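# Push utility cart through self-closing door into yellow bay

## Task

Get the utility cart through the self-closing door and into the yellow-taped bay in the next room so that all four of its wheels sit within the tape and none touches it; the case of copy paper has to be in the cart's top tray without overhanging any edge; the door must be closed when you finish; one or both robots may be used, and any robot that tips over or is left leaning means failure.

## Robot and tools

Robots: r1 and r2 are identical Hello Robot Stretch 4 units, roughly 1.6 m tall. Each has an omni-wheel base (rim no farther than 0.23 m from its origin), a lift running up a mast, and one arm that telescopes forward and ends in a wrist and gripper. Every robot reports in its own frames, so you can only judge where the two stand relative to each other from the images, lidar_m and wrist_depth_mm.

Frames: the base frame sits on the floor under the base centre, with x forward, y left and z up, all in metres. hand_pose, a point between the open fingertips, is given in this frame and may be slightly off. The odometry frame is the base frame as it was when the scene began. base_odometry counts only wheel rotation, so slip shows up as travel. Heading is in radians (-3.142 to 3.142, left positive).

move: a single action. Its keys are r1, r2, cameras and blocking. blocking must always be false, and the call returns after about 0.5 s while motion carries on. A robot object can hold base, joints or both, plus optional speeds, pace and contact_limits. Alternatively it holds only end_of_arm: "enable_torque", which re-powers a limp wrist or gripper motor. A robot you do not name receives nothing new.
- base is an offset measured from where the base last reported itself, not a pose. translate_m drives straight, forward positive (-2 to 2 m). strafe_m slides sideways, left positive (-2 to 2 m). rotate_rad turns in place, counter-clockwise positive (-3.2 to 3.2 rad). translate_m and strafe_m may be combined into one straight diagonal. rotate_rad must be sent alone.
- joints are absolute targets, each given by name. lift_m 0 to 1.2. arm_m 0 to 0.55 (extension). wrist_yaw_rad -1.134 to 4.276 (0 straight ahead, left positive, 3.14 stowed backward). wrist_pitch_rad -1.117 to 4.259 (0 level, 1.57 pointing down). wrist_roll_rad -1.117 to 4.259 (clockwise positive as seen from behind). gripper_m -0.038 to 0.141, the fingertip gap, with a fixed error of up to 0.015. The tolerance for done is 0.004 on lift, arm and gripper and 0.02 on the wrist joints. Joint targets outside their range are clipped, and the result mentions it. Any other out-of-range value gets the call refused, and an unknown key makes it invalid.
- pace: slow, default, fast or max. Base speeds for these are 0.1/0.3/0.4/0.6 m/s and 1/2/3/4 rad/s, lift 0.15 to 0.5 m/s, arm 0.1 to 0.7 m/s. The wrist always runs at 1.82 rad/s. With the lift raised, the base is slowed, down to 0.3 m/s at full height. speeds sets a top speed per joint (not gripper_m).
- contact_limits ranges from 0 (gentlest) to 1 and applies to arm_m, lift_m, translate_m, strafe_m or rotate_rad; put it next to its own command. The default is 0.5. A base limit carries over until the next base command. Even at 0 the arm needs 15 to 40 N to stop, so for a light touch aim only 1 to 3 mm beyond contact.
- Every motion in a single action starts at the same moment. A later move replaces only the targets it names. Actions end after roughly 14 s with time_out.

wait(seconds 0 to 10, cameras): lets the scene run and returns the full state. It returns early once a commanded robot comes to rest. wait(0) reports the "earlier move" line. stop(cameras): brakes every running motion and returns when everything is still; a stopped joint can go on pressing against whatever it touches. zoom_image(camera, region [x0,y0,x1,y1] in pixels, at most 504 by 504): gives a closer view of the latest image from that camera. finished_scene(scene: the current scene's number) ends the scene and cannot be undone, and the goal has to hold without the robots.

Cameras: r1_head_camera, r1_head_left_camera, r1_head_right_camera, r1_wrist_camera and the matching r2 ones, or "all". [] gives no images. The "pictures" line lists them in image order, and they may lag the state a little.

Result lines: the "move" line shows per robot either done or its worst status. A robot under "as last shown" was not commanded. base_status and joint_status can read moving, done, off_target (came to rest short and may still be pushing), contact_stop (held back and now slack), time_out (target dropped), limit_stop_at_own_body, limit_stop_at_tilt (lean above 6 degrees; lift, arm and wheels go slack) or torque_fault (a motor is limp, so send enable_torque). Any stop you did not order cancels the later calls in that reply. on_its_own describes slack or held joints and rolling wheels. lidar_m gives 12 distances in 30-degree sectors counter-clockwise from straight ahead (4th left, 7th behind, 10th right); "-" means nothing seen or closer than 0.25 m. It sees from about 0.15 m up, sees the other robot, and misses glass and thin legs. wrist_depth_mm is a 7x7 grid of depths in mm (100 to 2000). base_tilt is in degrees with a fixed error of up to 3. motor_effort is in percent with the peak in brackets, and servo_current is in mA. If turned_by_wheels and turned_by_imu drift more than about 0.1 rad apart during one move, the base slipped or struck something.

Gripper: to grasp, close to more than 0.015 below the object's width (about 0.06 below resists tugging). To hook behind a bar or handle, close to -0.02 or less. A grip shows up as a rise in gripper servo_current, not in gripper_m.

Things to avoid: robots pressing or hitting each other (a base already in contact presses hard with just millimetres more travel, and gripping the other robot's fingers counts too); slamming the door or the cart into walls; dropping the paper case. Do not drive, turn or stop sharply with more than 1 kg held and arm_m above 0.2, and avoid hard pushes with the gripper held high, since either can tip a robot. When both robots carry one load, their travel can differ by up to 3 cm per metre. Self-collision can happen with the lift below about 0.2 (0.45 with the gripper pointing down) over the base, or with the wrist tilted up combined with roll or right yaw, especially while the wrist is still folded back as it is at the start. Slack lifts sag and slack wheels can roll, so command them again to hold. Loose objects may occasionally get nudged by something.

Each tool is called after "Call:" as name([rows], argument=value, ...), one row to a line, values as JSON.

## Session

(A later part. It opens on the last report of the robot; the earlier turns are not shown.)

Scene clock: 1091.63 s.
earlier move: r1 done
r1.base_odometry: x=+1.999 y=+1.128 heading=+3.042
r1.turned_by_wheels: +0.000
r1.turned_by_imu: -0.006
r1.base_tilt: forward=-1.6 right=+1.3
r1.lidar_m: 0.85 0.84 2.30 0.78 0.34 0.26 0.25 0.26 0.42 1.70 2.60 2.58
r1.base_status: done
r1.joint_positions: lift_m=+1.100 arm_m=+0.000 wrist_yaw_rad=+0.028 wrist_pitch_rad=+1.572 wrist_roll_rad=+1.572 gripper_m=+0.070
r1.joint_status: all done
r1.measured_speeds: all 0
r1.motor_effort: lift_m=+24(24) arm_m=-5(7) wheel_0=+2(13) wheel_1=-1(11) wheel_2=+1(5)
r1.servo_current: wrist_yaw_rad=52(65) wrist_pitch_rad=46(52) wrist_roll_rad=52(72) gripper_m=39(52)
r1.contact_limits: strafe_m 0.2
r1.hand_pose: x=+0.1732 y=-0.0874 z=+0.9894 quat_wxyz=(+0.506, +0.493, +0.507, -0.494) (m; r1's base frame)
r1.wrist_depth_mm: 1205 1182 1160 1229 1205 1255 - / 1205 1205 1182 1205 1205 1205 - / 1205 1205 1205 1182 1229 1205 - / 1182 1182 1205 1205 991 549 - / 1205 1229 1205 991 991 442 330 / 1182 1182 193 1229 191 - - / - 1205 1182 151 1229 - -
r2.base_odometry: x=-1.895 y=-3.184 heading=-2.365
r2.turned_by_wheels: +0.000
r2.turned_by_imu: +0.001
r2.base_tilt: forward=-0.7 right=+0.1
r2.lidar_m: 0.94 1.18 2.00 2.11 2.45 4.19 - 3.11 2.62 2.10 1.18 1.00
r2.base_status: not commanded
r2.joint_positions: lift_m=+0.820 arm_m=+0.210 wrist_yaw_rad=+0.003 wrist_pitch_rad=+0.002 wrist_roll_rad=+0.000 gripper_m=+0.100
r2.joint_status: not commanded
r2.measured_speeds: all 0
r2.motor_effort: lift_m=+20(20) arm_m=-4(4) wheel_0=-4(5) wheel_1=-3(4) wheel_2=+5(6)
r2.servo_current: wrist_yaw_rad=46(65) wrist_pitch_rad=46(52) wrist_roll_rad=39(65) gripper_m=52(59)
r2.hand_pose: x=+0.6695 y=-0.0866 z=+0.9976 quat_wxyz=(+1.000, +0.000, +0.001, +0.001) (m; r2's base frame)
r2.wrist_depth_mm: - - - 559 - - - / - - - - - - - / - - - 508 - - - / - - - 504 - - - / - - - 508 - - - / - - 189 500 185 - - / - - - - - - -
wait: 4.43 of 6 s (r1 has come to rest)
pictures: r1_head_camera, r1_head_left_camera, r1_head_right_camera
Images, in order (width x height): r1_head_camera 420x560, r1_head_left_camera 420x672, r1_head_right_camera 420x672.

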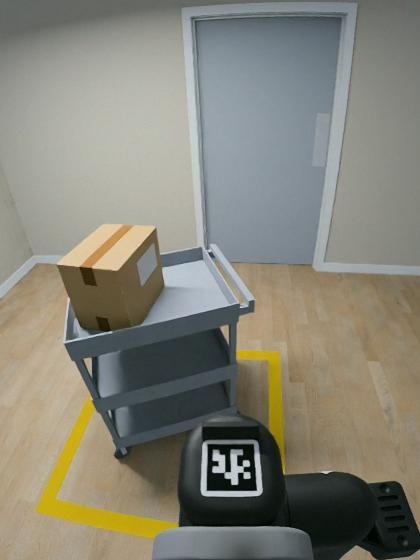

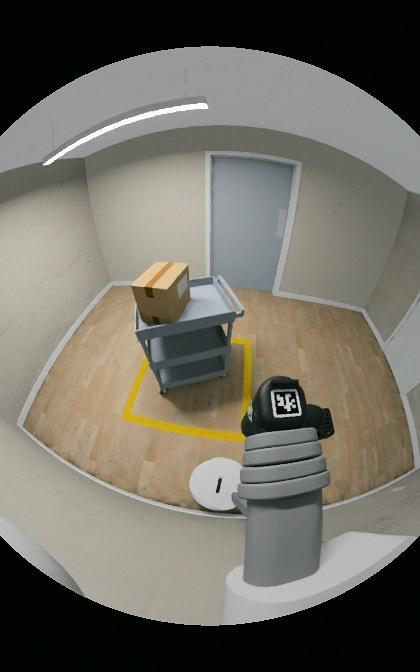

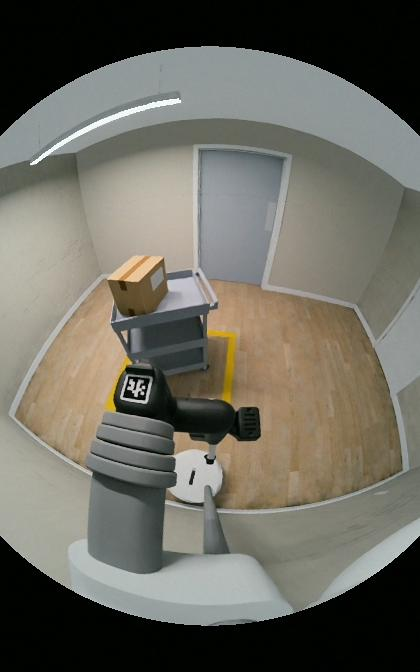

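Call:
move(blocking=false, cameras=[], r1={"base":{"translate_m":0.25,"strafe_m":-0.95},"contact_limits":{"strafe_m":0.2}})

Call:
wait(seconds=7, cameras=["r1_head_left_camera"])

Call:
zoom_image(camera="r1_head_left_camera", region=[80, 310, 260, 450])

Scene clock: 1113.13 s.
move: r1 moving
r1.base_odometry: x=+1.994 y=+1.161 heading=+3.042
r1.turned_by_wheels: +0.000
r1.turned_by_imu: -0.001
r1.base_tilt: forward=-1.6 right=+1.3
r1.lidar_m: 0.88 0.85 2.35 0.80 0.35 0.25 0.25 0.29 0.44 1.78 2.56 2.58
r1.base_status: translate_m moving; strafe_m moving
r1.joint_positions: lift_m=+1.100 arm_m=+0.000 wrist_yaw_rad=+0.028 wrist_pitch_rad=+1.572 wrist_roll_rad=+1.572 gripper_m=+0.070
r1.joint_status: not commanded
r1.measured_speeds: translate_m=+0.032 strafe_m=-0.122 rotate_rad=+0.003 lift_m=+0.000 arm_m=+0.000 wrist_yaw_rad=+0.000 wrist_pitch_rad=+0.000 wrist_roll_rad=+0.000
r1.motor_effort: lift_m=+24(24) arm_m=-5(5) wheel_0=+10(11) wheel_1=-9(9) wheel_2=-3(5)
r1.servo_current: wrist_yaw_rad=46(59) wrist_pitch_rad=39(52) wrist_roll_rad=52(59) gripper_m=39(46)
r1.contact_limits: strafe_m 0.2
r1.hand_pose: x=+0.1732 y=-0.0874 z=+0.9894 quat_wxyz=(+0.506, +0.493, +0.507, -0.494) (m; r1's base frame)
r1.wrist_depth_mm: 1205 1182 1229 1205 1205 1229 - / 1182 1205 1205 1182 1205 1229 - / 1205 1160 1205 1229 1205 1182 - / 1205 1182 1182 1229 991 691 - / 1182 1182 1205 1008 991 445 332 / 1182 1205 192 1229 191 - - / - 1160 1205 151 1229 - -
r2: as last shown
r2.turned_by_imu: +0.003
r2.base_tilt: forward=-0.7 right=+0.0
r2.lidar_m: 0.92 1.17 2.04 2.10 2.45 4.21 - 3.09 2.64 2.08 1.16 1.01
r2.motor_effort: lift_m=+20(20) arm_m=-3(4) wheel_0=-4(4) wheel_1=-4(4) wheel_2=+6(6)
r2.servo_current: wrist_yaw_rad=39(46) wrist_pitch_rad=39(46) wrist_roll_rad=46(52) gripper_m=52(52)
r2.wrist_depth_mm: - - - 564 - - - / - - - - - - - / - - - 504 - - - / - - - 500 - - - / - - - 504 - - - / - - 189 504 185 - - / - - - - - - -
pictures: none
No camera images: "cameras" was empty.

Scene clock: 1117.37 s.
earlier move: r1 done
r1.base_odometry: x=+1.845 y=+2.099 heading=+3.042
r1.turned_by_wheels: +0.000
r1.turned_by_imu: -0.005
r1.base_tilt: forward=-1.6 right=+1.3
r1.lidar_m: 2.17 1.28 1.10 1.75 0.79 0.62 0.58 0.65 0.98 1.52 1.61 2.23
r1.base_status: done
r1.joint_positions: lift_m=+1.100 arm_m=+0.000 wrist_yaw_rad=+0.028 wrist_pitch_rad=+1.572 wrist_roll_rad=+1.572 gripper_m=+0.070
r1.joint_status: not commanded
r1.measured_speeds: all 0
r1.motor_effort: lift_m=+24(24) arm_m=-5(5) wheel_0=+2(12) wheel_1=-1(10) wheel_2=-2(5)
r1.servo_current: wrist_yaw_rad=59(72) wrist_pitch_rad=39(52) wrist_roll_rad=33(72) gripper_m=46(52)
r1.contact_limits: strafe_m 0.2
r1.hand_pose: x=+0.1732 y=-0.0874 z=+0.9894 quat_wxyz=(+0.506, +0.493, +0.507, -0.494) (m; r1's base frame)
r1.wrist_depth_mm: 1182 1182 1205 1205 1229 1229 1205 / 1205 1182 1205 1205 1205 1182 1205 / 1229 1205 1205 1205 1160 1205 1205 / 1182 1182 1205 1205 991 1205 1205 / 1182 1160 1205 991 991 1205 349 / 1205 1205 192 1229 191 1229 1205 / 1205 1205 1205 152 1205 1205 -
r2.base_odometry: x=-1.895 y=-3.184 heading=-2.365
r2.turned_by_wheels: +0.000
r2.turned_by_imu: +0.001
r2.base_tilt: forward=-0.7 right=+0.1
r2.lidar_m: 0.93 1.20 1.99 2.12 2.43 4.18 - 3.08 2.63 2.07 1.20 0.99
r2.base_status: not commanded
r2.joint_positions: lift_m=+0.820 arm_m=+0.210 wrist_yaw_rad=+0.003 wrist_pitch_rad=+0.002 wrist_roll_rad=+0.000 gripper_m=+0.100
r2.joint_status: not commanded
r2.measured_speeds: all 0
r2.motor_effort: lift_m=+20(20) arm_m=-4(4) wheel_0=-4(4) wheel_1=-3(4) wheel_2=+5(6)
r2.servo_current: wrist_yaw_rad=46(65) wrist_pitch_rad=39(46) wrist_roll_rad=39(59) gripper_m=52(59)
r2.hand_pose: x=+0.6695 y=-0.0866 z=+0.9976 quat_wxyz=(+1.000, +0.000, +0.001, +0.001) (m; r2's base frame)
r2.wrist_depth_mm: - - - 554 - - - / - - - - - - - / - - - 504 - - - / - - - 504 - - - / - - - 508 - - - / - - 189 504 185 - - / - - - - - - -
wait: 4.23 of 7 s (r1 has come to rest)
pictures: r1_head_left_camera
Images, in order (width x height): r1_head_left_camera 420x672.

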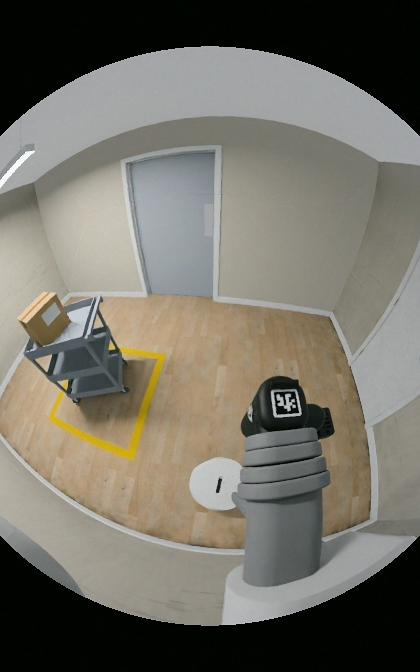

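Scaled by 2.800 from the camera's 420x672 image, which has a finer 600x960 frame.

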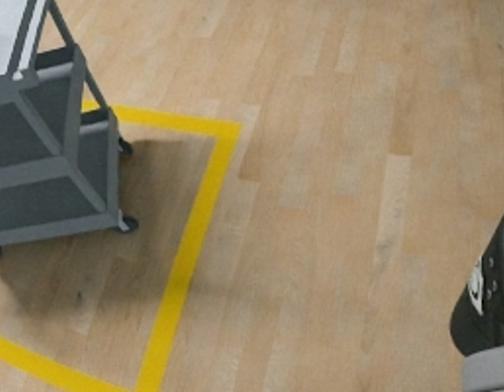

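Call:
finished_scene(scene=1)

The scene is finished: the task was done.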